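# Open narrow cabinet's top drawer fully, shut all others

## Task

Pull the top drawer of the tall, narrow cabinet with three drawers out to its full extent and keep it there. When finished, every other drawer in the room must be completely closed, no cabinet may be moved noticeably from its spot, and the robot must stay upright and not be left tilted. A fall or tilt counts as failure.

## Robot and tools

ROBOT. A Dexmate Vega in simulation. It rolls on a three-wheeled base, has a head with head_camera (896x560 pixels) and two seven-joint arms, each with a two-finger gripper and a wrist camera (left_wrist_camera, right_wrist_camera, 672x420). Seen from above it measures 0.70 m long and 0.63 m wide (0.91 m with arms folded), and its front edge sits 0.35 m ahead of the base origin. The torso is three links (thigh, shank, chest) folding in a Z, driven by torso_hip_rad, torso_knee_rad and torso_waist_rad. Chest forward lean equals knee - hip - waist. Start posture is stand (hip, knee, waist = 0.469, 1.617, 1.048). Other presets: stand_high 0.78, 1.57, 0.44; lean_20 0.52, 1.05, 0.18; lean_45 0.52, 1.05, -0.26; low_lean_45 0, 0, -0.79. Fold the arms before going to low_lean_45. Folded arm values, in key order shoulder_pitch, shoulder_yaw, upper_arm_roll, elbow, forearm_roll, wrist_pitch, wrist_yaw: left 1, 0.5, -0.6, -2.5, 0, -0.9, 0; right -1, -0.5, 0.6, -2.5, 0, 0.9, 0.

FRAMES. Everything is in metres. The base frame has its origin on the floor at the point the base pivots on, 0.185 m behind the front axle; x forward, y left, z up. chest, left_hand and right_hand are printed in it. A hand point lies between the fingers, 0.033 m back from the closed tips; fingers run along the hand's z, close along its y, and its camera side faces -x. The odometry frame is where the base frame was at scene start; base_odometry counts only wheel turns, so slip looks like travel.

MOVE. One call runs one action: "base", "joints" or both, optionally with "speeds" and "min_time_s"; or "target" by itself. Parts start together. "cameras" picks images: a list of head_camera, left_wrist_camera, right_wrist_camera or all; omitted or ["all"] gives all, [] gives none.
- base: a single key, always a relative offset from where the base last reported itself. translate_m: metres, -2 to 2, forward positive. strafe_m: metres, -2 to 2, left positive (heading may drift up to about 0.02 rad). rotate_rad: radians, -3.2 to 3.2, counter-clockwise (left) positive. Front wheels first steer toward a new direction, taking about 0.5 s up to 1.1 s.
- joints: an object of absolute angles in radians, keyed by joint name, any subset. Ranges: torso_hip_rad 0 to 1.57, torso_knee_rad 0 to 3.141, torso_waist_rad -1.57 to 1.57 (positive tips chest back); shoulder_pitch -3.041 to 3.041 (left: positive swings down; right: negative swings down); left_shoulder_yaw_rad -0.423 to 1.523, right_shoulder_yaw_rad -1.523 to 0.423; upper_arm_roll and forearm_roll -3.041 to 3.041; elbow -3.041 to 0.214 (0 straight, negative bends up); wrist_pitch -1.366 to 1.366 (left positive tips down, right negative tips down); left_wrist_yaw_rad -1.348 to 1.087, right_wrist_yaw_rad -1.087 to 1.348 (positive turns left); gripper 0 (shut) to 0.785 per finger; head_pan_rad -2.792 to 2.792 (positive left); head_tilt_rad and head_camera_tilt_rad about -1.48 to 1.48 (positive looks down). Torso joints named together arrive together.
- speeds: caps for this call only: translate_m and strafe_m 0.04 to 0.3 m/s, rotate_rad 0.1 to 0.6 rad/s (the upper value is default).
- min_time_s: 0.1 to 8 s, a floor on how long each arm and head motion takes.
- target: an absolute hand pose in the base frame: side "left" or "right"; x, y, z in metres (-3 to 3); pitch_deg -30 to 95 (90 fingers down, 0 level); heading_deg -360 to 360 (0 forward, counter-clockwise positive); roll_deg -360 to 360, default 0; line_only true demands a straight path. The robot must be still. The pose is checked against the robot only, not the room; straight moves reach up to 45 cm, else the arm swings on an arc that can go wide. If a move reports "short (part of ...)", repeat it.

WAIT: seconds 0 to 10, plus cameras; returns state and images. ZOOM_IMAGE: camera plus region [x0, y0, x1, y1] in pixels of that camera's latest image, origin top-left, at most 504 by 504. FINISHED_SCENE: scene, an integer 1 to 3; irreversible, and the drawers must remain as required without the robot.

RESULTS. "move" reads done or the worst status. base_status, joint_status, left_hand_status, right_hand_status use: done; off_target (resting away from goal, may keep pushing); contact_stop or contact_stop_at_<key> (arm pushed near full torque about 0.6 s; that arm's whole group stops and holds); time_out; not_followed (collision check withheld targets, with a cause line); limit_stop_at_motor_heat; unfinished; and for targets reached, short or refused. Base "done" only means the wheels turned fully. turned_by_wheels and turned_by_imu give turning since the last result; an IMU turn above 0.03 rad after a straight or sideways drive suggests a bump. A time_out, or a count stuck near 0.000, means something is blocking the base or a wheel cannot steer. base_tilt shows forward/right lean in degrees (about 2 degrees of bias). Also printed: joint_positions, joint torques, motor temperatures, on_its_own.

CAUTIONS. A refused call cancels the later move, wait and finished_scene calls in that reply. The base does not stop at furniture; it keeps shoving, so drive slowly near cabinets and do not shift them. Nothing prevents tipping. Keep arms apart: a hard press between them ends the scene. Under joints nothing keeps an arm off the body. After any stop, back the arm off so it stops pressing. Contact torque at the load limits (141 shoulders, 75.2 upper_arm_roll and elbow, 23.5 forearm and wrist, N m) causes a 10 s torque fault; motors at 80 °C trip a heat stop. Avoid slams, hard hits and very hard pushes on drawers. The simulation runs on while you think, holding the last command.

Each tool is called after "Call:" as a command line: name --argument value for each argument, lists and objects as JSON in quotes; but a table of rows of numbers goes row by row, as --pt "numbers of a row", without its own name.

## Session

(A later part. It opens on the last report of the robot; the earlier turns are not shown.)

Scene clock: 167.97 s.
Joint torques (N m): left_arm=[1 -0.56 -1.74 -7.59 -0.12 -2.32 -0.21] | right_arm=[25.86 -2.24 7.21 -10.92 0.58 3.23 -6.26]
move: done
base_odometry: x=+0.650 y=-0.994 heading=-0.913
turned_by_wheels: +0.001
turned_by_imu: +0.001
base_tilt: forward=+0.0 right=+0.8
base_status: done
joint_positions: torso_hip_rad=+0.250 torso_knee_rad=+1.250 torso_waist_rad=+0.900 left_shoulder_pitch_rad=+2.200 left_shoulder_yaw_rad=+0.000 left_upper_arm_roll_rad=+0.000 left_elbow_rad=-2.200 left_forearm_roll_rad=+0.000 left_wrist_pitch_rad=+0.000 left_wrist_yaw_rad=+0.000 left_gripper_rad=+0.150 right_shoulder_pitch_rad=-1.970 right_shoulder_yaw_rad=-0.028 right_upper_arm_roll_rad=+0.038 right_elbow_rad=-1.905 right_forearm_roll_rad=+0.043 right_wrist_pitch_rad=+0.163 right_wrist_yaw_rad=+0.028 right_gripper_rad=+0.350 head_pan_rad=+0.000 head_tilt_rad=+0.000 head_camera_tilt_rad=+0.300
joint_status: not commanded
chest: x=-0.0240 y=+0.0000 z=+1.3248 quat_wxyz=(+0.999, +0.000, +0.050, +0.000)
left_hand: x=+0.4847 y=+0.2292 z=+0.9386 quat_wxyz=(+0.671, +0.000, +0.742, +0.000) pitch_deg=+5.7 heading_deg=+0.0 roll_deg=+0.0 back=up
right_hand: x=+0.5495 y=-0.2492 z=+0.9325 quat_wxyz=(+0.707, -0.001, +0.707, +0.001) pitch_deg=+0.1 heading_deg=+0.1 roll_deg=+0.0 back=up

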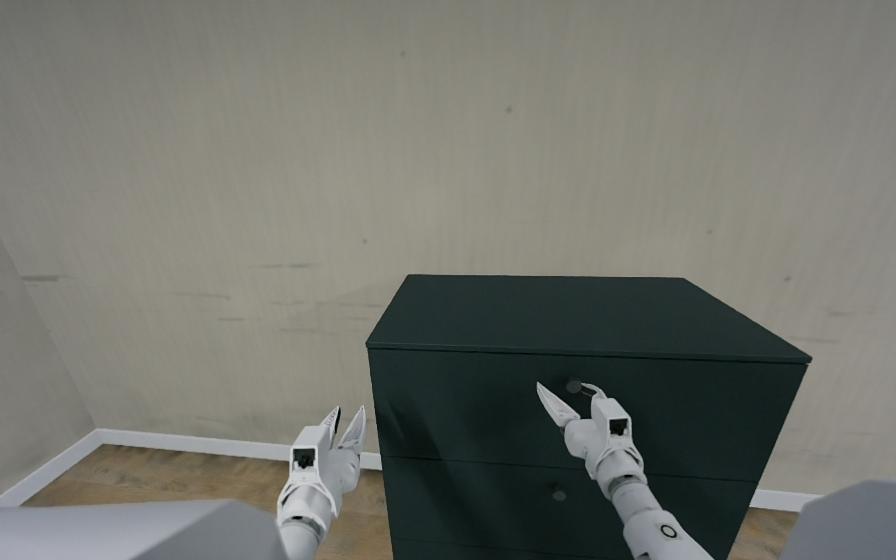

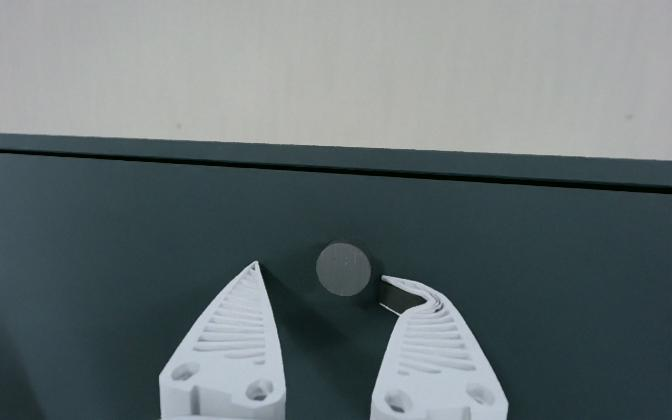

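Call:
move --base '{"translate_m": -0.015}' --speeds '{"translate_m": 0.06}' --cameras '["head_camera", "right_wrist_camera"]'

Scene clock: 168.97 s.
Joint torques (N m): left_arm=[0.67 -1.32 -1.92 -8.18 0.07 -2.19 -0.14] | right_arm=[21.49 -2.61 6.67 -8.83 0.61 3.18 -2.91]
move: done
base_odometry: x=+0.641 y=-0.982 heading=-0.913
turned_by_wheels: +0.001
turned_by_imu: +0.001
base_tilt: forward=+0.1 right=+0.7
base_status: done
joint_positions: torso_hip_rad=+0.250 torso_knee_rad=+1.250 torso_waist_rad=+0.900 left_shoulder_pitch_rad=+2.200 left_shoulder_yaw_rad=+0.000 left_upper_arm_roll_rad=+0.000 left_elbow_rad=-2.200 left_forearm_roll_rad=+0.000 left_wrist_pitch_rad=+0.000 left_wrist_yaw_rad=+0.000 left_gripper_rad=+0.150 right_shoulder_pitch_rad=-1.970 right_shoulder_yaw_rad=-0.028 right_upper_arm_roll_rad=+0.038 right_elbow_rad=-1.905 right_forearm_roll_rad=+0.043 right_wrist_pitch_rad=+0.163 right_wrist_yaw_rad=+0.028 right_gripper_rad=+0.350 head_pan_rad=+0.000 head_tilt_rad=+0.000 head_camera_tilt_rad=+0.300
joint_status: not commanded
chest: x=-0.0239 y=+0.0000 z=+1.3248 quat_wxyz=(+0.999, +0.000, +0.050, +0.000)
left_hand: x=+0.4848 y=+0.2292 z=+0.9385 quat_wxyz=(+0.671, +0.000, +0.742, +0.000) pitch_deg=+5.7 heading_deg=+0.0 roll_deg=+0.0 back=up
right_hand: x=+0.5496 y=-0.2494 z=+0.9325 quat_wxyz=(+0.707, +0.000, +0.707, +0.000) pitch_deg=+0.1 heading_deg=+0.1 roll_deg=+0.0 back=up

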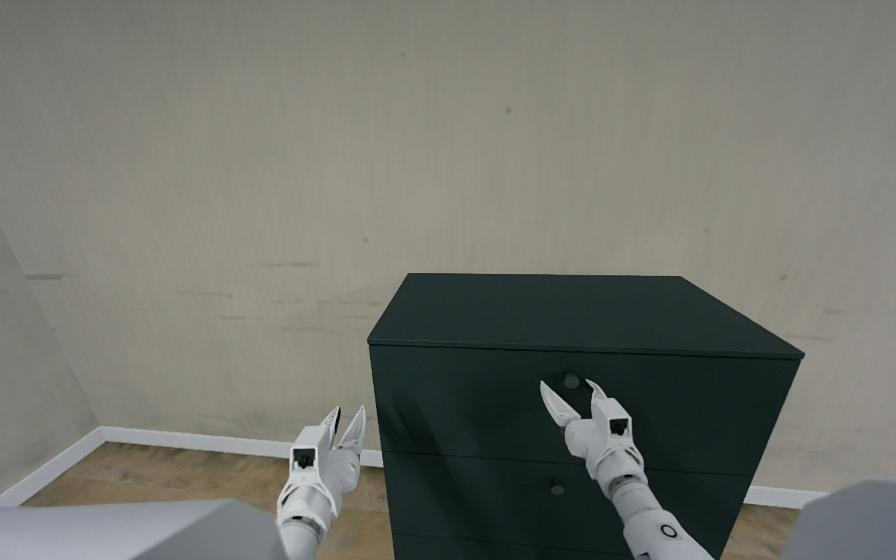

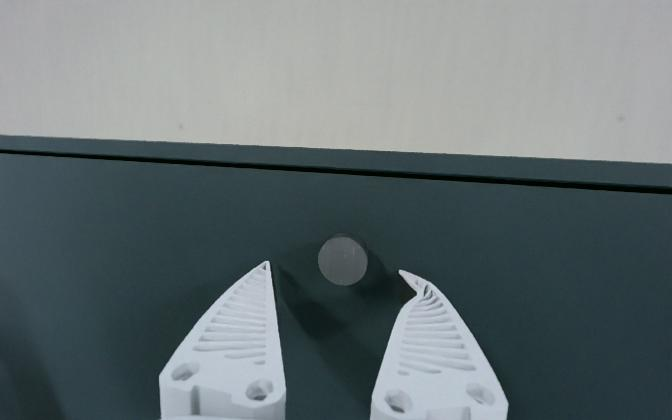

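Call:
move --joints '{"right_gripper_rad": 0.06}' --cameras '["head_camera", "right_wrist_camera"]'

Scene clock: 170.73 s.
Joint torques (N m): left_arm=[-0.64 -1.42 -0.78 -7.71 -0.02 -2.45 0] | right_arm=[22.18 -2.28 -4.49 -9.79 -0.36 3.67 2.59]
move: done
base_odometry: x=+0.641 y=-0.982 heading=-0.913
turned_by_wheels: +0.000
turned_by_imu: +0.000
base_tilt: forward=+0.0 right=+0.8
base_status: not commanded
joint_positions: torso_hip_rad=+0.250 torso_knee_rad=+1.250 torso_waist_rad=+0.900 left_shoulder_pitch_rad=+2.200 left_shoulder_yaw_rad=+0.000 left_upper_arm_roll_rad=+0.000 left_elbow_rad=-2.200 left_forearm_roll_rad=+0.000 left_wrist_pitch_rad=+0.000 left_wrist_yaw_rad=+0.000 left_gripper_rad=+0.150 right_shoulder_pitch_rad=-1.970 right_shoulder_yaw_rad=-0.028 right_upper_arm_roll_rad=+0.039 right_elbow_rad=-1.905 right_forearm_roll_rad=+0.043 right_wrist_pitch_rad=+0.163 right_wrist_yaw_rad=+0.027 right_gripper_rad=+0.060 head_pan_rad=+0.000 head_tilt_rad=+0.000 head_camera_tilt_rad=+0.300
joint_status: all done
chest: x=-0.0239 y=+0.0000 z=+1.3248 quat_wxyz=(+0.999, +0.000, +0.050, +0.000)
left_hand: x=+0.4847 y=+0.2293 z=+0.9385 quat_wxyz=(+0.671, +0.000, +0.742, +0.000) pitch_deg=+5.7 heading_deg=+0.0 roll_deg=+0.0 back=up
right_hand: x=+0.5496 y=-0.2505 z=+0.9325 quat_wxyz=(+0.707, +0.000, +0.707, +0.000) pitch_deg=+0.1 heading_deg=-0.1 roll_deg=+0.0 back=up

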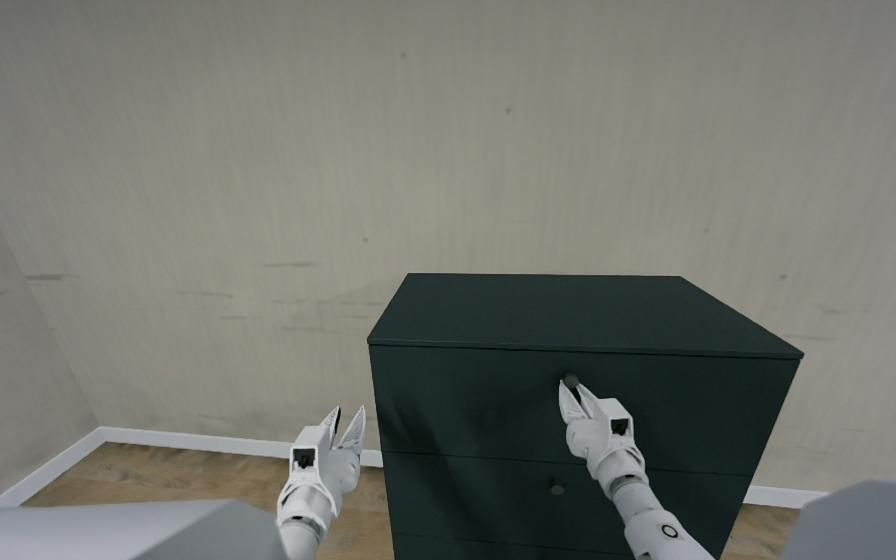

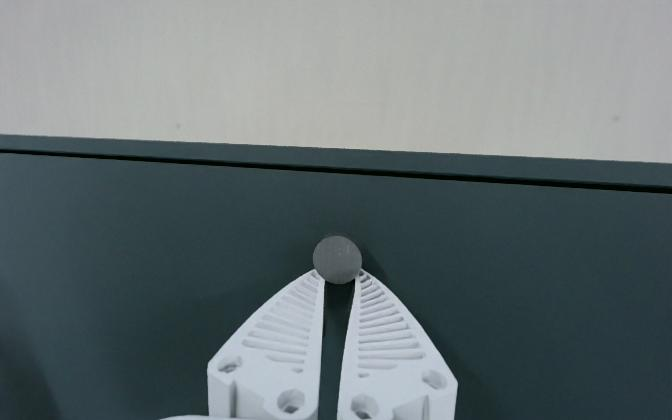

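Call:
move --joints '{"right_gripper_rad": 0.0}' --cameras '[]'

Call:
move --base '{"translate_m": -0.08}' --speeds '{"translate_m": 0.05}' --cameras '["head_camera", "right_wrist_camera"]'

Scene clock: 171.93 s.
Joint torques (N m): left_arm=[-0.26 -1.36 -0.59 -8.42 -0.07 -2.81 -0.08] | right_arm=[19.43 -1.95 -2.78 -9.95 -0.19 4.61 0.56]
move: done
base_odometry: x=+0.641 y=-0.982 heading=-0.913
turned_by_wheels: +0.000
turned_by_imu: +0.000
base_tilt: forward=+0.0 right=+0.7
base_status: not commanded
joint_positions: torso_hip_rad=+0.250 torso_knee_rad=+1.250 torso_waist_rad=+0.900 left_shoulder_pitch_rad=+2.200 left_shoulder_yaw_rad=+0.000 left_upper_arm_roll_rad=+0.000 left_elbow_rad=-2.200 left_forearm_roll_rad=+0.000 left_wrist_pitch_rad=+0.000 left_wrist_yaw_rad=+0.000 left_gripper_rad=+0.150 right_shoulder_pitch_rad=-1.970 right_shoulder_yaw_rad=-0.028 right_upper_arm_roll_rad=+0.038 right_elbow_rad=-1.905 right_forearm_roll_rad=+0.043 right_wrist_pitch_rad=+0.163 right_wrist_yaw_rad=+0.027 right_gripper_rad=+0.000 head_pan_rad=+0.000 head_tilt_rad=+0.000 head_camera_tilt_rad=+0.300
joint_status: all done
chest: x=-0.0237 y=+0.0000 z=+1.3248 quat_wxyz=(+0.999, +0.000, +0.050, +0.000)
left_hand: x=+0.4849 y=+0.2292 z=+0.9384 quat_wxyz=(+0.671, +0.000, +0.742, +0.000) pitch_deg=+5.8 heading_deg=+0.0 roll_deg=+0.0 back=up
right_hand: x=+0.5497 y=-0.2503 z=+0.9323 quat_wxyz=(+0.707, +0.000, +0.708, +0.000) pitch_deg=+0.1 heading_deg=+0.0 roll_deg=+0.0 back=up

Scene clock: 174.27 s.
Joint torques (N m): left_arm=[-0.94 -1.53 -1.17 -9.17 -0.12 -2.59 -0.03] | right_arm=[17.03 -2 -2.93 -8.9 -0.09 3.11 0.24]
move: done
base_odometry: x=+0.592 y=-0.919 heading=-0.912
turned_by_wheels: +0.000
turned_by_imu: +0.001
base_tilt: forward=+0.0 right=+0.8
base_status: done
joint_positions: torso_hip_rad=+0.250 torso_knee_rad=+1.250 torso_waist_rad=+0.900 left_shoulder_pitch_rad=+2.200 left_shoulder_yaw_rad=+0.000 left_upper_arm_roll_rad=+0.000 left_elbow_rad=-2.200 left_forearm_roll_rad=+0.000 left_wrist_pitch_rad=+0.000 left_wrist_yaw_rad=+0.000 left_gripper_rad=+0.150 right_shoulder_pitch_rad=-1.970 right_shoulder_yaw_rad=-0.028 right_upper_arm_roll_rad=+0.038 right_elbow_rad=-1.905 right_forearm_roll_rad=+0.043 right_wrist_pitch_rad=+0.163 right_wrist_yaw_rad=+0.027 right_gripper_rad=+0.000 head_pan_rad=+0.000 head_tilt_rad=+0.000 head_camera_tilt_rad=+0.300
joint_status: not commanded
chest: x=-0.0237 y=+0.0000 z=+1.3248 quat_wxyz=(+0.999, +0.000, +0.050, +0.000)
left_hand: x=+0.4849 y=+0.2292 z=+0.9384 quat_wxyz=(+0.671, +0.000, +0.742, +0.000) pitch_deg=+5.8 heading_deg=+0.0 roll_deg=+0.0 back=up
right_hand: x=+0.5498 y=-0.2502 z=+0.9325 quat_wxyz=(+0.707, +0.000, +0.707, +0.000) pitch_deg=+0.1 heading_deg=+0.0 roll_deg=+0.0 back=up

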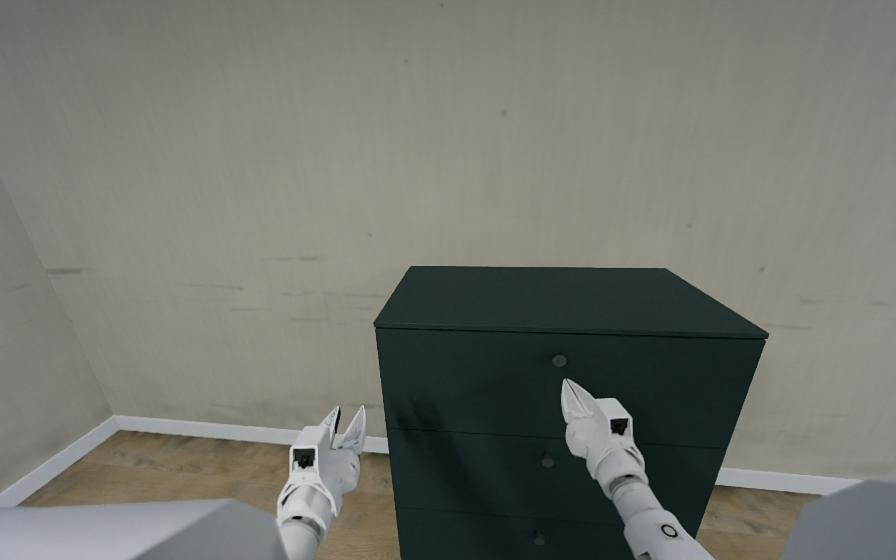

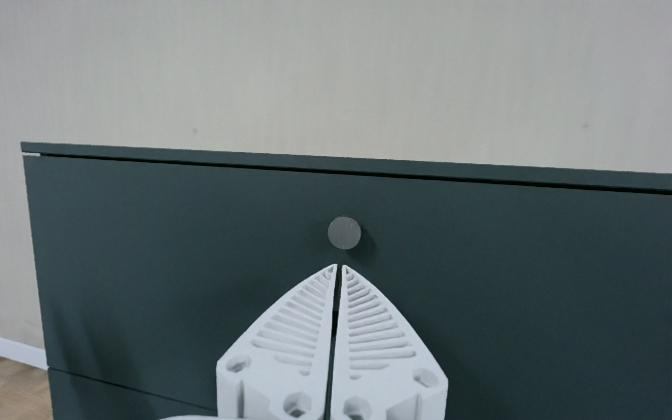

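Call:
move --base '{"rotate_rad": -0.048}' --joints '{"right_gripper_rad": 0.3}' --cameras '[]'

Call:
move --target '{"side": "right", "x": 0.55, "y": -0.22, "z": 0.95, "pitch_deg": 0, "heading_deg": 0, "roll_deg": 0}' --cameras '["head_camera", "right_wrist_camera"]'

Scene clock: 176.60 s.
Joint torques (N m): left_arm=[0.94 -1.22 0.41 -8.07 -0.06 -3.07 0.04] | right_arm=[16.95 -1.86 -2.12 -9.5 -0.02 3.16 0.17]
move: done
base_odometry: x=+0.592 y=-0.919 heading=-0.960
turned_by_wheels: -0.048
turned_by_imu: -0.046
base_tilt: forward=+0.0 right=+0.7
base_status: done
joint_positions: torso_hip_rad=+0.250 torso_knee_rad=+1.250 torso_waist_rad=+0.900 left_shoulder_pitch_rad=+2.200 left_shoulder_yaw_rad=+0.000 left_upper_arm_roll_rad=+0.000 left_elbow_rad=-2.200 left_forearm_roll_rad=+0.000 left_wrist_pitch_rad=+0.000 left_wrist_yaw_rad=+0.000 left_gripper_rad=+0.150 right_shoulder_pitch_rad=-1.970 right_shoulder_yaw_rad=-0.028 right_upper_arm_roll_rad=+0.038 right_elbow_rad=-1.905 right_forearm_roll_rad=+0.043 right_wrist_pitch_rad=+0.163 right_wrist_yaw_rad=+0.027 right_gripper_rad=+0.300 head_pan_rad=+0.000 head_tilt_rad=+0.000 head_camera_tilt_rad=+0.300
joint_status: all done
chest: x=-0.0237 y=+0.0000 z=+1.3248 quat_wxyz=(+0.999, +0.000, +0.050, +0.000)
left_hand: x=+0.4849 y=+0.2292 z=+0.9384 quat_wxyz=(+0.671, +0.000, +0.742, +0.000) pitch_deg=+5.8 heading_deg=+0.0 roll_deg=+0.0 back=up
right_hand: x=+0.5498 y=-0.2502 z=+0.9325 quat_wxyz=(+0.707, +0.000, +0.707, +0.000) pitch_deg=+0.1 heading_deg=+0.0 roll_deg=+0.0 back=up

Scene clock: 178.13 s.
Joint torques (N m): left_arm=[0.45 -1.91 -1.05 -8 0.06 -3.3 -0.12] | right_arm=[-3.62 1.22 -3.07 -9.01 -0.16 3.12 -0.57]
move: done
base_odometry: x=+0.592 y=-0.919 heading=-0.960
turned_by_wheels: +0.000
turned_by_imu: +0.000
base_tilt: forward=+0.1 right=+0.7
base_status: not commanded
joint_positions: torso_hip_rad=+0.250 torso_knee_rad=+1.250 torso_waist_rad=+0.900 left_shoulder_pitch_rad=+2.200 left_shoulder_yaw_rad=+0.000 left_upper_arm_roll_rad=+0.000 left_elbow_rad=-2.200 left_forearm_roll_rad=+0.000 left_wrist_pitch_rad=+0.000 left_wrist_yaw_rad=+0.000 left_gripper_rad=+0.150 right_shoulder_pitch_rad=-1.983 right_shoulder_yaw_rad=+0.002 right_upper_arm_roll_rad=-0.020 right_elbow_rad=-1.977 right_forearm_roll_rad=-0.011 right_wrist_pitch_rad=+0.106 right_wrist_yaw_rad=-0.017 right_gripper_rad=+0.300 head_pan_rad=+0.000 head_tilt_rad=+0.000 head_camera_tilt_rad=+0.300
joint_status: not commanded
chest: x=-0.0237 y=+0.0000 z=+1.3248 quat_wxyz=(+0.999, +0.000, +0.050, +0.000)
left_hand: x=+0.4849 y=+0.2292 z=+0.9384 quat_wxyz=(+0.671, +0.000, +0.742, +0.000) pitch_deg=+5.8 heading_deg=+0.0 roll_deg=+0.0 back=up
right_hand: x=+0.5501 y=-0.2216 z=+0.9489 quat_wxyz=(+0.707, +0.000, +0.707, +0.000) pitch_deg=+0.0 heading_deg=+0.0 roll_deg=+0.0 back=up
right_hand_status: reached (straight line, planned for 0.6 s): 2 mm and 0.0 deg off.

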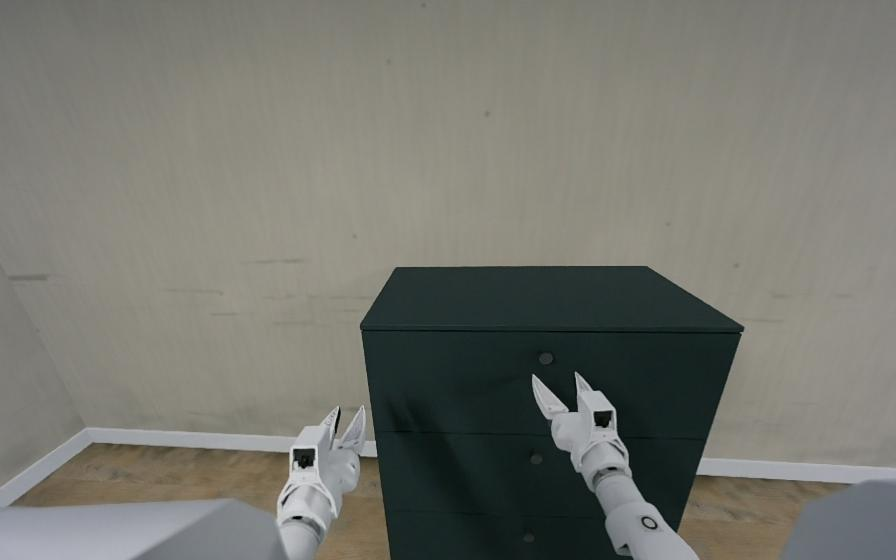

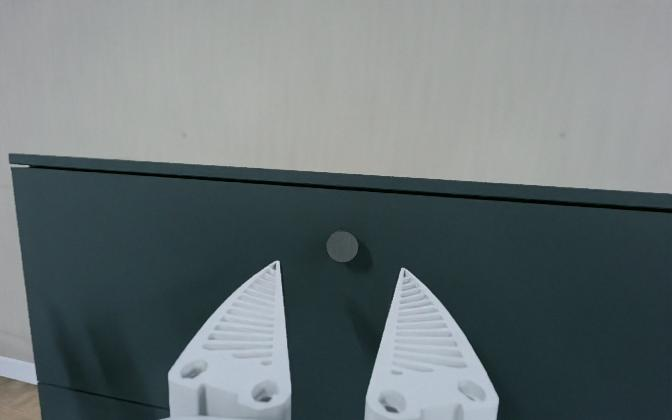

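Call:
move --base '{"translate_m": 0.09}' --speeds '{"translate_m": 0.08}' --cameras '["head_camera", "right_wrist_camera"]'

Scene clock: 180.63 s.
Joint torques (N m): left_arm=[0.45 0.2 -1.77 -7.93 -0.12 -2.9 -0.14] | right_arm=[5.26 0.44 -3.72 -10.25 -0.1 3.6 0.77]
move: done
base_odometry: x=+0.643 y=-0.993 heading=-0.961
turned_by_wheels: -0.001
turned_by_imu: -0.001
base_tilt: forward=+0.0 right=+0.8
base_status: done
joint_positions: torso_hip_rad=+0.250 torso_knee_rad=+1.250 torso_waist_rad=+0.900 left_shoulder_pitch_rad=+2.200 left_shoulder_yaw_rad=+0.000 left_upper_arm_roll_rad=+0.000 left_elbow_rad=-2.200 left_forearm_roll_rad=+0.000 left_wrist_pitch_rad=+0.000 left_wrist_yaw_rad=+0.000 left_gripper_rad=+0.150 right_shoulder_pitch_rad=-1.984 right_shoulder_yaw_rad=+0.003 right_upper_arm_roll_rad=-0.023 right_elbow_rad=-1.981 right_forearm_roll_rad=-0.014 right_wrist_pitch_rad=+0.103 right_wrist_yaw_rad=-0.020 right_gripper_rad=+0.300 head_pan_rad=+0.000 head_tilt_rad=+0.000 head_camera_tilt_rad=+0.300
joint_status: not commanded
chest: x=-0.0239 y=+0.0000 z=+1.3248 quat_wxyz=(+0.999, +0.000, +0.050, +0.000)
left_hand: x=+0.4848 y=+0.2292 z=+0.9385 quat_wxyz=(+0.671, +0.000, +0.742, +0.000) pitch_deg=+5.7 heading_deg=+0.0 roll_deg=+0.0 back=up
right_hand: x=+0.5499 y=-0.2203 z=+0.9498 quat_wxyz=(+0.707, +0.000, +0.707, +0.000) pitch_deg=+0.0 heading_deg=+0.0 roll_deg=+0.0 back=up

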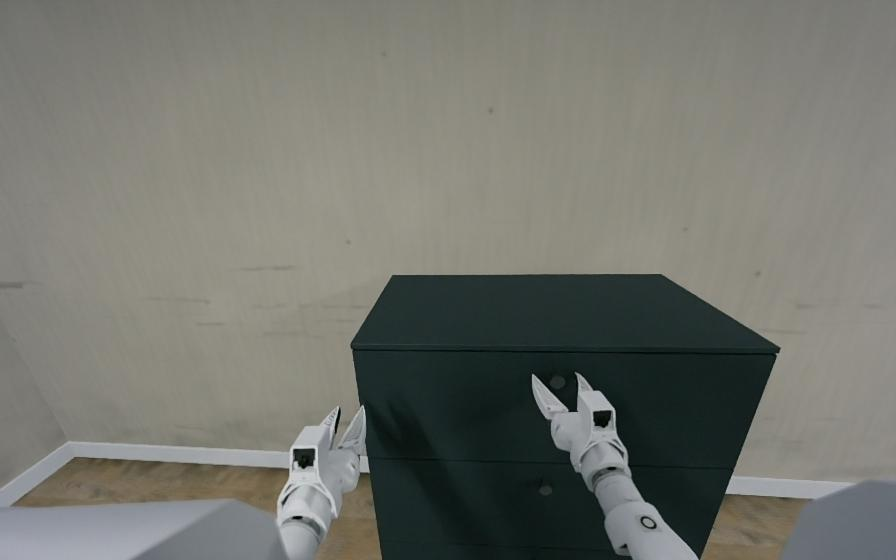

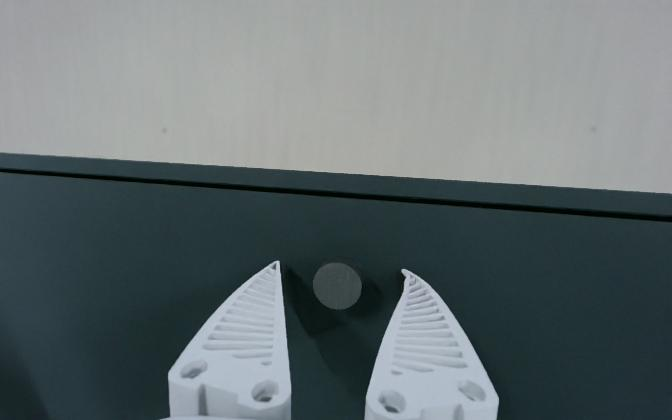

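Call:
move --joints '{"right_gripper_rad": 0.03}' --cameras '["right_wrist_camera"]'

Call:
move --base '{"translate_m": -0.06}' --speeds '{"translate_m": 0.05}' --cameras '["head_camera", "right_wrist_camera"]'

Scene clock: 181.77 s.
Joint torques (N m): left_arm=[0.44 -1.45 -0.93 -7.89 -0.17 -3.4 0.02] | right_arm=[10.73 -0.53 -3.81 -8.55 -0.2 3.25 1.11]
move: done
base_odometry: x=+0.643 y=-0.993 heading=-0.961
turned_by_wheels: +0.000
turned_by_imu: +0.000
base_tilt: forward=+0.1 right=+0.8
base_status: not commanded
joint_positions: torso_hip_rad=+0.250 torso_knee_rad=+1.250 torso_waist_rad=+0.900 left_shoulder_pitch_rad=+2.200 left_shoulder_yaw_rad=+0.000 left_upper_arm_roll_rad=+0.000 left_elbow_rad=-2.200 left_forearm_roll_rad=+0.000 left_wrist_pitch_rad=+0.000 left_wrist_yaw_rad=+0.000 left_gripper_rad=+0.150 right_shoulder_pitch_rad=-1.985 right_shoulder_yaw_rad=+0.003 right_upper_arm_roll_rad=-0.023 right_elbow_rad=-1.981 right_forearm_roll_rad=-0.014 right_wrist_pitch_rad=+0.103 right_wrist_yaw_rad=-0.020 right_gripper_rad=+0.030 head_pan_rad=+0.000 head_tilt_rad=+0.000 head_camera_tilt_rad=+0.300
joint_status: all done
chest: x=-0.0238 y=+0.0000 z=+1.3248 quat_wxyz=(+0.999, +0.000, +0.050, +0.000)
left_hand: x=+0.4848 y=+0.2292 z=+0.9385 quat_wxyz=(+0.671, +0.000, +0.742, +0.000) pitch_deg=+5.7 heading_deg=+0.0 roll_deg=+0.0 back=up
right_hand: x=+0.5498 y=-0.2203 z=+0.9497 quat_wxyz=(+0.707, +0.000, +0.707, +0.000) pitch_deg=+0.0 heading_deg=+0.0 roll_deg=+0.0 back=up

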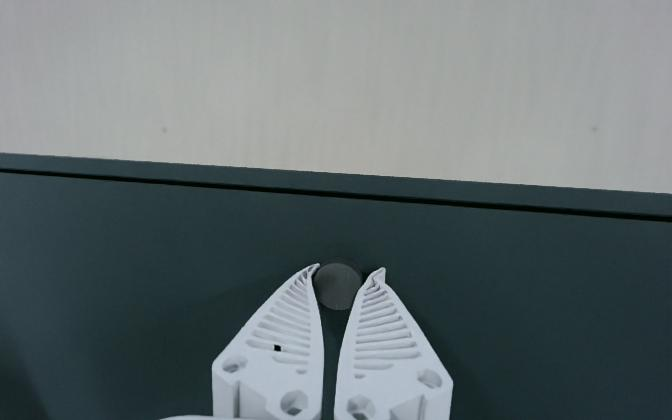

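Scene clock: 183.60 s.
Joint torques (N m): left_arm=[-0.98 -2.14 -1.13 -7.96 0.28 -2.87 -0.24] | right_arm=[8.13 1.28 0.16 -7.72 0.03 3.85 -1.71]
move: done
base_odometry: x=+0.609 y=-0.944 heading=-0.961
turned_by_wheels: +0.001
turned_by_imu: +0.002
base_tilt: forward=+0.1 right=+0.8
base_status: done
joint_positions: torso_hip_rad=+0.250 torso_knee_rad=+1.250 torso_waist_rad=+0.900 left_shoulder_pitch_rad=+2.200 left_shoulder_yaw_rad=+0.000 left_upper_arm_roll_rad=+0.000 left_elbow_rad=-2.200 left_forearm_roll_rad=+0.000 left_wrist_pitch_rad=+0.000 left_wrist_yaw_rad=+0.000 left_gripper_rad=+0.150 right_shoulder_pitch_rad=-1.985 right_shoulder_yaw_rad=+0.003 right_upper_arm_roll_rad=-0.023 right_elbow_rad=-1.981 right_forearm_roll_rad=-0.014 right_wrist_pitch_rad=+0.103 right_wrist_yaw_rad=-0.020 right_gripper_rad=+0.030 head_pan_rad=+0.000 head_tilt_rad=+0.000 head_camera_tilt_rad=+0.300
joint_status: not commanded
chest: x=-0.0237 y=+0.0000 z=+1.3248 quat_wxyz=(+0.999, +0.000, +0.050, +0.000)
left_hand: x=+0.4849 y=+0.2292 z=+0.9384 quat_wxyz=(+0.671, +0.000, +0.742, +0.000) pitch_deg=+5.8 heading_deg=+0.0 roll_deg=+0.0 back=up
right_hand: x=+0.5499 y=-0.2199 z=+0.9497 quat_wxyz=(+0.707, +0.000, +0.707, +0.000) pitch_deg=+0.0 heading_deg=+0.0 roll_deg=+0.0 back=up

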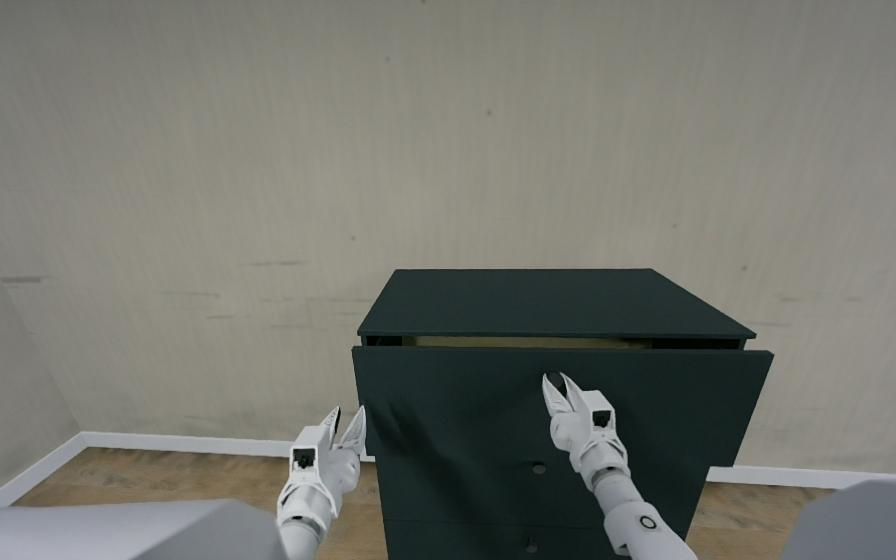

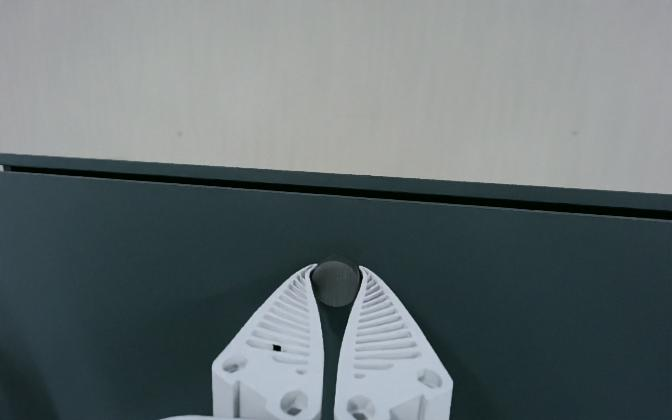

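Call:
move --base '{"translate_m": -0.2}' --speeds '{"translate_m": 0.08}' --cameras '["head_camera", "right_wrist_camera"]'

Scene clock: 187.23 s.
Joint torques (N m): left_arm=[-0.39 -1.96 -1.1 -7.86 -0.05 -3.2 -0.01] | right_arm=[7.56 0.08 16.21 -6.9 0.92 3.26 -12.25]
move: done
base_odometry: x=+0.494 y=-0.780 heading=-0.961
turned_by_wheels: +0.000
turned_by_imu: -0.001
base_tilt: forward=+0.0 right=+0.7
base_status: done
joint_positions: torso_hip_rad=+0.250 torso_knee_rad=+1.250 torso_waist_rad=+0.900 left_shoulder_pitch_rad=+2.200 left_shoulder_yaw_rad=+0.000 left_upper_arm_roll_rad=+0.000 left_elbow_rad=-2.200 left_forearm_roll_rad=+0.000 left_wrist_pitch_rad=+0.000 left_wrist_yaw_rad=+0.000 left_gripper_rad=+0.150 right_shoulder_pitch_rad=-1.985 right_shoulder_yaw_rad=+0.003 right_upper_arm_roll_rad=-0.024 right_elbow_rad=-1.981 right_forearm_roll_rad=-0.015 right_wrist_pitch_rad=+0.103 right_wrist_yaw_rad=-0.017 right_gripper_rad=+0.030 head_pan_rad=+0.000 head_tilt_rad=+0.000 head_camera_tilt_rad=+0.300
joint_status: not commanded
chest: x=-0.0237 y=+0.0000 z=+1.3248 quat_wxyz=(+0.999, +0.000, +0.050, +0.000)
left_hand: x=+0.4849 y=+0.2292 z=+0.9384 quat_wxyz=(+0.671, +0.000, +0.742, +0.000) pitch_deg=+5.8 heading_deg=+0.0 roll_deg=+0.0 back=up
right_hand: x=+0.5499 y=-0.2182 z=+0.9497 quat_wxyz=(+0.707, -0.001, +0.707, +0.001) pitch_deg=+0.0 heading_deg=+0.2 roll_deg=+0.0 back=up

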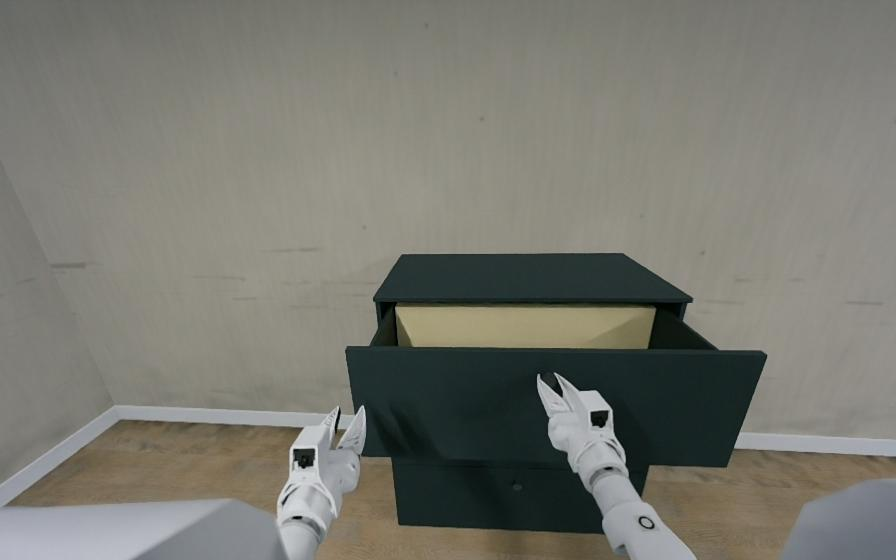

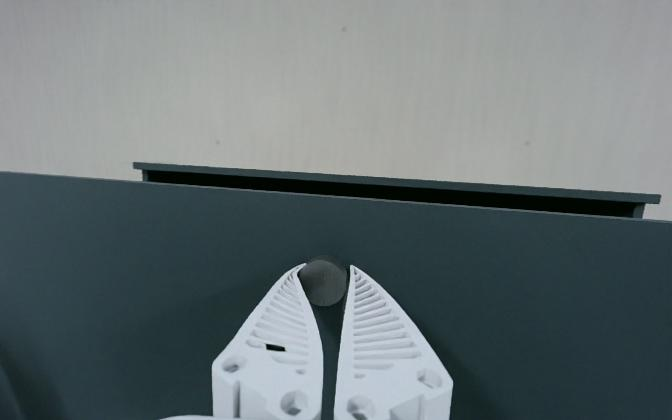

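Call:
move --target '{"side": "right", "x": 0.55, "y": -0.206, "z": 0.95, "pitch_deg": 0, "heading_deg": 0, "roll_deg": 0}' --cameras '["right_wrist_camera"]'

Call:
move --base '{"translate_m": -0.08}' --speeds '{"translate_m": 0.06}' --cameras '["head_camera", "right_wrist_camera"]'

Scene clock: 189.30 s.
Joint torques (N m): left_arm=[0.61 -1.14 -1.68 -7.51 0.15 -2.74 -0.03] | right_arm=[18.89 -2.66 0.81 -6.58 0.42 2.39 -3.2]
move: done
base_odometry: x=+0.494 y=-0.780 heading=-0.961
turned_by_wheels: +0.000
turned_by_imu: +0.000
base_tilt: forward=+0.1 right=+0.8
base_status: not commanded
joint_positions: torso_hip_rad=+0.250 torso_knee_rad=+1.250 torso_waist_rad=+0.900 left_shoulder_pitch_rad=+2.200 left_shoulder_yaw_rad=+0.000 left_upper_arm_roll_rad=+0.000 left_elbow_rad=-2.200 left_forearm_roll_rad=+0.000 left_wrist_pitch_rad=+0.000 left_wrist_yaw_rad=+0.000 left_gripper_rad=+0.150 right_shoulder_pitch_rad=-1.978 right_shoulder_yaw_rad=-0.070 right_upper_arm_roll_rad=-0.093 right_elbow_rad=-1.980 right_forearm_roll_rad=+0.016 right_wrist_pitch_rad=+0.102 right_wrist_yaw_rad=-0.113 right_gripper_rad=+0.030 head_pan_rad=+0.000 head_tilt_rad=+0.000 head_camera_tilt_rad=+0.300
joint_status: not commanded
chest: x=-0.0237 y=+0.0000 z=+1.3248 quat_wxyz=(+0.999, +0.000, +0.050, +0.000)
left_hand: x=+0.4849 y=+0.2292 z=+0.9384 quat_wxyz=(+0.671, +0.000, +0.742, +0.000) pitch_deg=+5.8 heading_deg=+0.0 roll_deg=+0.0 back=up
right_hand: x=+0.5499 y=-0.2062 z=+0.9497 quat_wxyz=(+0.707, +0.000, +0.707, +0.000) pitch_deg=+0.0 heading_deg=+0.0 roll_deg=+0.0 back=up
right_hand_status: reached (checked arc [the straight line was blocked; over the whole arc the hand travels 0.01 m to end 0.01 m from its start, up to 0.00 m off the straight line; right_wrist_yaw_rad turns most, 0.10 rad; on the way or at its end the hand turns up to 0 deg from its attitude at the start], planned for 0.7 s): 0 mm and 0.1 deg off.

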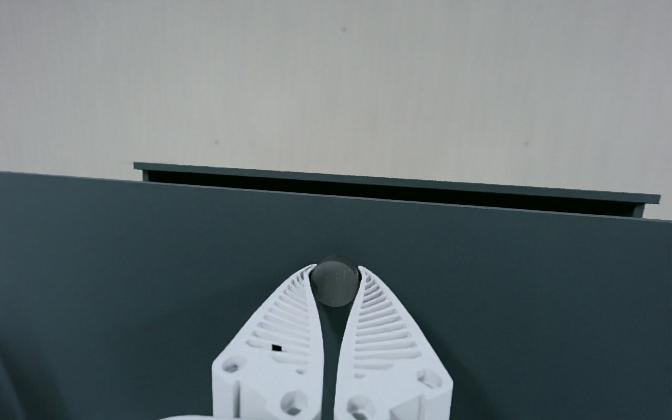

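Scene clock: 191.30 s.
Joint torques (N m): left_arm=[0.26 -1.72 -1.2 -7.85 0.01 -2.31 -0.15] | right_arm=[12.02 -1.78 7.53 -7.17 0.55 3.57 -6.8]
move: done
base_odometry: x=+0.448 y=-0.714 heading=-0.962
turned_by_wheels: -0.001
turned_by_imu: -0.001
base_tilt: forward=+0.0 right=+0.7
base_status: done
joint_positions: torso_hip_rad=+0.250 torso_knee_rad=+1.250 torso_waist_rad=+0.900 left_shoulder_pitch_rad=+2.200 left_shoulder_yaw_rad=+0.000 left_upper_arm_roll_rad=+0.000 left_elbow_rad=-2.200 left_forearm_roll_rad=+0.000 left_wrist_pitch_rad=+0.000 left_wrist_yaw_rad=+0.000 left_gripper_rad=+0.150 right_shoulder_pitch_rad=-1.978 right_shoulder_yaw_rad=-0.073 right_upper_arm_roll_rad=-0.097 right_elbow_rad=-1.980 right_forearm_roll_rad=+0.017 right_wrist_pitch_rad=+0.102 right_wrist_yaw_rad=-0.116 right_gripper_rad=+0.030 head_pan_rad=+0.000 head_tilt_rad=+0.000 head_camera_tilt_rad=+0.300
joint_status: not commanded
chest: x=-0.0237 y=+0.0000 z=+1.3248 quat_wxyz=(+0.999, +0.000, +0.050, +0.000)
left_hand: x=+0.4849 y=+0.2292 z=+0.9384 quat_wxyz=(+0.671, +0.000, +0.742, +0.000) pitch_deg=+5.8 heading_deg=+0.0 roll_deg=+0.0 back=up
right_hand: x=+0.5498 y=-0.2051 z=+0.9497 quat_wxyz=(+0.707, -0.001, +0.707, +0.001) pitch_deg=+0.0 heading_deg=+0.1 roll_deg=+0.0 back=up

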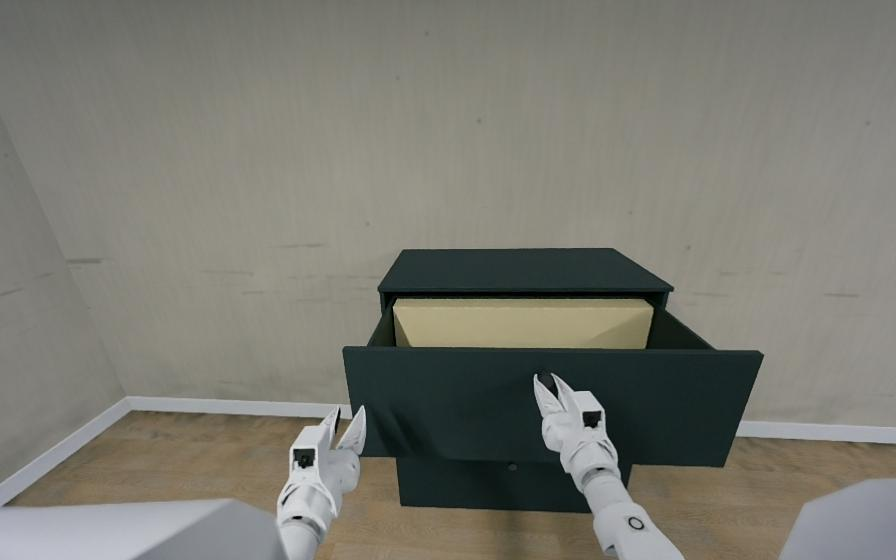

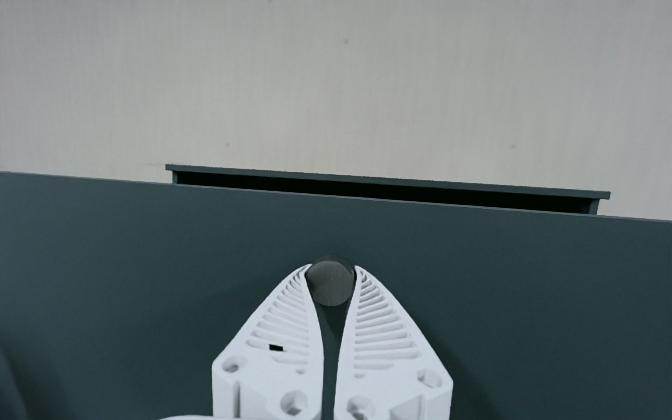

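Call:
move --base '{"translate_m": -0.06}' --speeds '{"translate_m": 0.05}' --cameras '["head_camera", "right_wrist_camera"]'

Scene clock: 193.27 s.
Joint torques (N m): left_arm=[0.44 -1.27 -1.21 -8.1 -0.13 -3.47 -0.12] | right_arm=[10.17 -3.24 11.88 -6.35 0.73 2.79 -9.21]
move: done
base_odometry: x=+0.414 y=-0.665 heading=-0.962
turned_by_wheels: +0.000
turned_by_imu: +0.000
base_tilt: forward=+0.1 right=+0.7
base_status: done
joint_positions: torso_hip_rad=+0.250 torso_knee_rad=+1.250 torso_waist_rad=+0.900 left_shoulder_pitch_rad=+2.200 left_shoulder_yaw_rad=+0.000 left_upper_arm_roll_rad=+0.000 left_elbow_rad=-2.200 left_forearm_roll_rad=+0.000 left_wrist_pitch_rad=+0.000 left_wrist_yaw_rad=+0.000 left_gripper_rad=+0.150 right_shoulder_pitch_rad=-1.978 right_shoulder_yaw_rad=-0.073 right_upper_arm_roll_rad=-0.097 right_elbow_rad=-1.980 right_forearm_roll_rad=+0.017 right_wrist_pitch_rad=+0.102 right_wrist_yaw_rad=-0.116 right_gripper_rad=+0.030 head_pan_rad=+0.000 head_tilt_rad=+0.000 head_camera_tilt_rad=+0.300
joint_status: not commanded
chest: x=-0.0237 y=+0.0000 z=+1.3248 quat_wxyz=(+0.999, +0.000, +0.050, +0.000)
left_hand: x=+0.4849 y=+0.2292 z=+0.9384 quat_wxyz=(+0.671, +0.000, +0.742, +0.000) pitch_deg=+5.8 heading_deg=+0.0 roll_deg=+0.0 back=up
right_hand: x=+0.5499 y=-0.2047 z=+0.9497 quat_wxyz=(+0.707, -0.001, +0.707, +0.001) pitch_deg=+0.0 heading_deg=+0.2 roll_deg=+0.0 back=up

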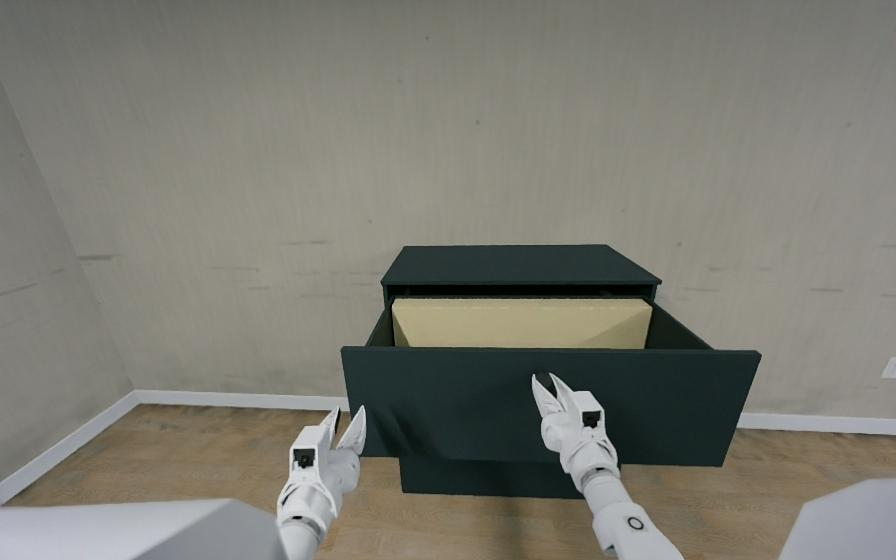

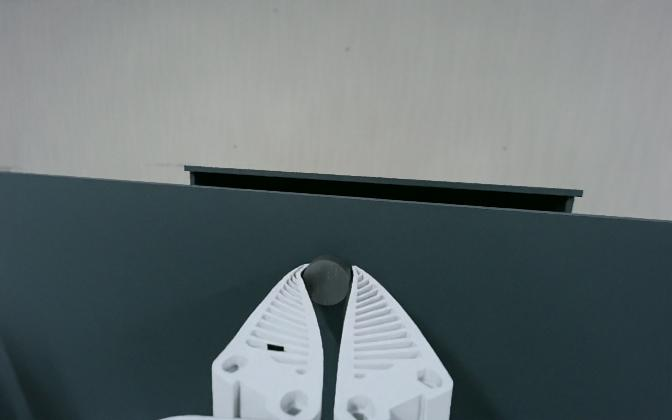

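Call:
move --base '{"translate_m": -0.06}' --speeds '{"translate_m": 0.05}' --cameras '["head_camera", "right_wrist_camera"]'

Scene clock: 195.53 s.
Joint torques (N m): left_arm=[-0.5 -1.08 -0.61 -8.35 -0.23 -2.96 -0.14] | right_arm=[8.7 -2.19 4.71 -6.88 0.11 3.23 -0.4]
move: done
base_odometry: x=+0.380 y=-0.615 heading=-0.963
turned_by_wheels: -0.001
turned_by_imu: -0.001
base_tilt: forward=+0.1 right=+0.7
base_status: done
joint_positions: torso_hip_rad=+0.250 torso_knee_rad=+1.250 torso_waist_rad=+0.900 left_shoulder_pitch_rad=+2.200 left_shoulder_yaw_rad=+0.000 left_upper_arm_roll_rad=+0.000 left_elbow_rad=-2.200 left_forearm_roll_rad=+0.000 left_wrist_pitch_rad=+0.000 left_wrist_yaw_rad=+0.000 left_gripper_rad=+0.150 right_shoulder_pitch_rad=-1.978 right_shoulder_yaw_rad=-0.073 right_upper_arm_roll_rad=-0.096 right_elbow_rad=-1.980 right_forearm_roll_rad=+0.017 right_wrist_pitch_rad=+0.102 right_wrist_yaw_rad=-0.118 right_gripper_rad=+0.030 head_pan_rad=+0.000 head_tilt_rad=+0.000 head_camera_tilt_rad=+0.300
joint_status: not commanded
chest: x=-0.0237 y=+0.0000 z=+1.3248 quat_wxyz=(+0.999, +0.000, +0.050, +0.000)
left_hand: x=+0.4849 y=+0.2293 z=+0.9384 quat_wxyz=(+0.671, +0.000, +0.742, +0.000) pitch_deg=+5.8 heading_deg=+0.0 roll_deg=+0.0 back=up
right_hand: x=+0.5499 y=-0.2058 z=+0.9497 quat_wxyz=(+0.707, +0.000, +0.707, +0.000) pitch_deg=+0.0 heading_deg=+0.0 roll_deg=+0.0 back=up

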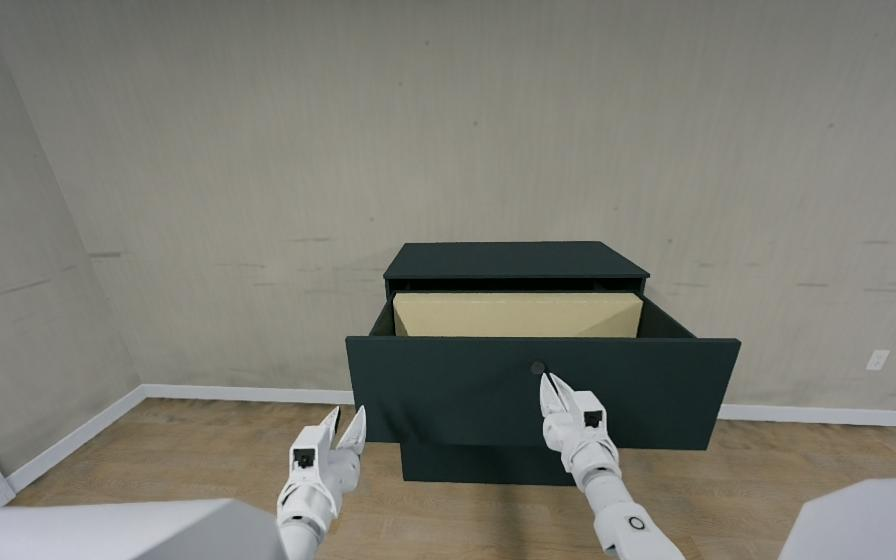

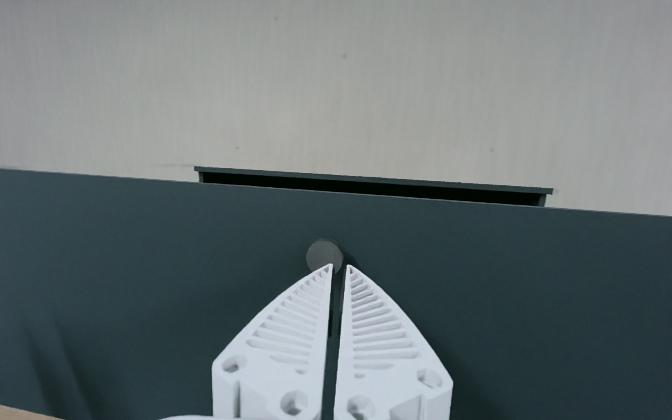

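Call:
move --target '{"side": "right", "x": 0.55, "y": -0.206, "z": 0.89, "pitch_deg": 0, "heading_deg": 0, "roll_deg": 0}' --cameras '["right_wrist_camera"]'

Call:
move --base '{"translate_m": 0.35}' --speeds '{"translate_m": 0.1}' --cameras '["head_camera", "right_wrist_camera"]'

Scene clock: 198.37 s.
Joint torques (N m): left_arm=[-0.38 -1.23 -1.5 -9.14 -0.06 -2.91 -0.37] | right_arm=[17.86 -2.86 -0.83 -6.8 -0.11 3.02 -0.52]
move: done
base_odometry: x=+0.380 y=-0.615 heading=-0.963
turned_by_wheels: +0.000
turned_by_imu: +0.000
base_tilt: forward=+0.0 right=+0.8
base_status: not commanded
joint_positions: torso_hip_rad=+0.250 torso_knee_rad=+1.250 torso_waist_rad=+0.900 left_shoulder_pitch_rad=+2.200 left_shoulder_yaw_rad=+0.000 left_upper_arm_roll_rad=+0.000 left_elbow_rad=-2.200 left_forearm_roll_rad=+0.000 left_wrist_pitch_rad=+0.000 left_wrist_yaw_rad=+0.000 left_gripper_rad=+0.150 right_shoulder_pitch_rad=-1.871 right_shoulder_yaw_rad=-0.311 right_upper_arm_roll_rad=-0.283 right_elbow_rad=-1.709 right_forearm_roll_rad=+0.173 right_wrist_pitch_rad=+0.334 right_wrist_yaw_rad=-0.329 right_gripper_rad=+0.030 head_pan_rad=+0.000 head_tilt_rad=+0.000 head_camera_tilt_rad=+0.300
joint_status: not commanded
chest: x=-0.0237 y=+0.0000 z=+1.3248 quat_wxyz=(+0.999, +0.000, +0.050, +0.000)
left_hand: x=+0.4849 y=+0.2293 z=+0.9384 quat_wxyz=(+0.671, +0.000, +0.742, +0.000) pitch_deg=+5.8 heading_deg=+0.0 roll_deg=+0.0 back=up
right_hand: x=+0.5500 y=-0.2055 z=+0.8906 quat_wxyz=(+0.707, +0.000, +0.707, +0.000) pitch_deg=+0.0 heading_deg=+0.0 roll_deg=+0.0 back=up
right_hand_status: reached (checked arc [the straight line was blocked; over the whole arc the hand travels 0.06 m to end 0.06 m from its start, up to 0.01 m off the straight line; right_elbow_rad turns most, 0.28 rad; on the way or at its end the hand turns up to 1 deg from its attitude at the start], planned for 1.2 s): 1 mm and 0.0 deg off.

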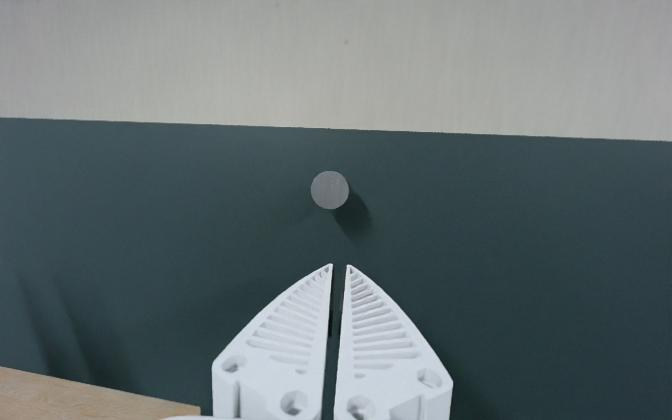

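Scene clock: 202.77 s.
Joint torques (N m): left_arm=[-0.96 -2.22 -1.8 -7.55 -0.1 -2.9 -0.24] | right_arm=[16.63 -3.05 -0.22 -6.31 -0.43 3.08 0.28]
move: done
base_odometry: x=+0.580 y=-0.903 heading=-0.964
turned_by_wheels: -0.001
turned_by_imu: -0.001
base_tilt: forward=+0.1 right=+0.8
base_status: done
joint_positions: torso_hip_rad=+0.250 torso_knee_rad=+1.250 torso_waist_rad=+0.900 left_shoulder_pitch_rad=+2.200 left_shoulder_yaw_rad=+0.000 left_upper_arm_roll_rad=+0.000 left_elbow_rad=-2.200 left_forearm_roll_rad=+0.000 left_wrist_pitch_rad=+0.000 left_wrist_yaw_rad=+0.000 left_gripper_rad=+0.150 right_shoulder_pitch_rad=-1.869 right_shoulder_yaw_rad=-0.315 right_upper_arm_roll_rad=-0.286 right_elbow_rad=-1.705 right_forearm_roll_rad=+0.175 right_wrist_pitch_rad=+0.337 right_wrist_yaw_rad=-0.332 right_gripper_rad=+0.030 head_pan_rad=+0.000 head_tilt_rad=+0.000 head_camera_tilt_rad=+0.300
joint_status: not commanded
chest: x=-0.0237 y=+0.0000 z=+1.3248 quat_wxyz=(+0.999, +0.000, +0.050, +0.000)
left_hand: x=+0.4849 y=+0.2293 z=+0.9384 quat_wxyz=(+0.671, +0.000, +0.742, +0.000) pitch_deg=+5.8 heading_deg=+0.0 roll_deg=+0.0 back=up
right_hand: x=+0.5499 y=-0.2062 z=+0.8896 quat_wxyz=(+0.707, +0.000, +0.707, +0.000) pitch_deg=+0.0 heading_deg=+0.0 roll_deg=+0.0 back=up

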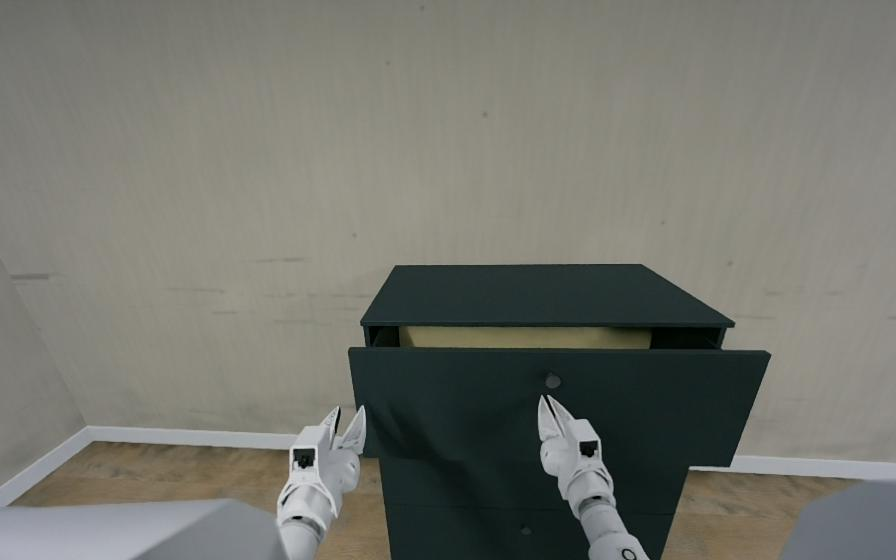

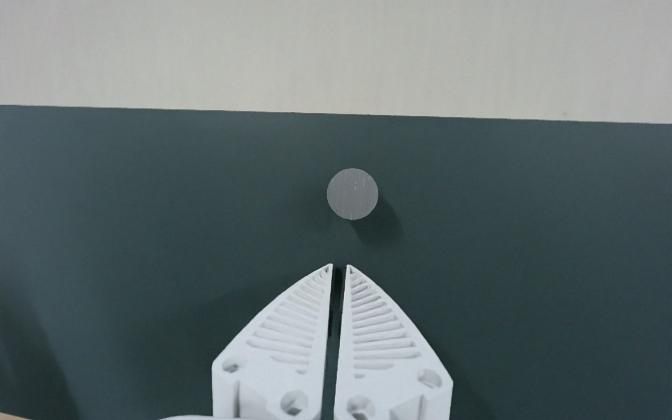

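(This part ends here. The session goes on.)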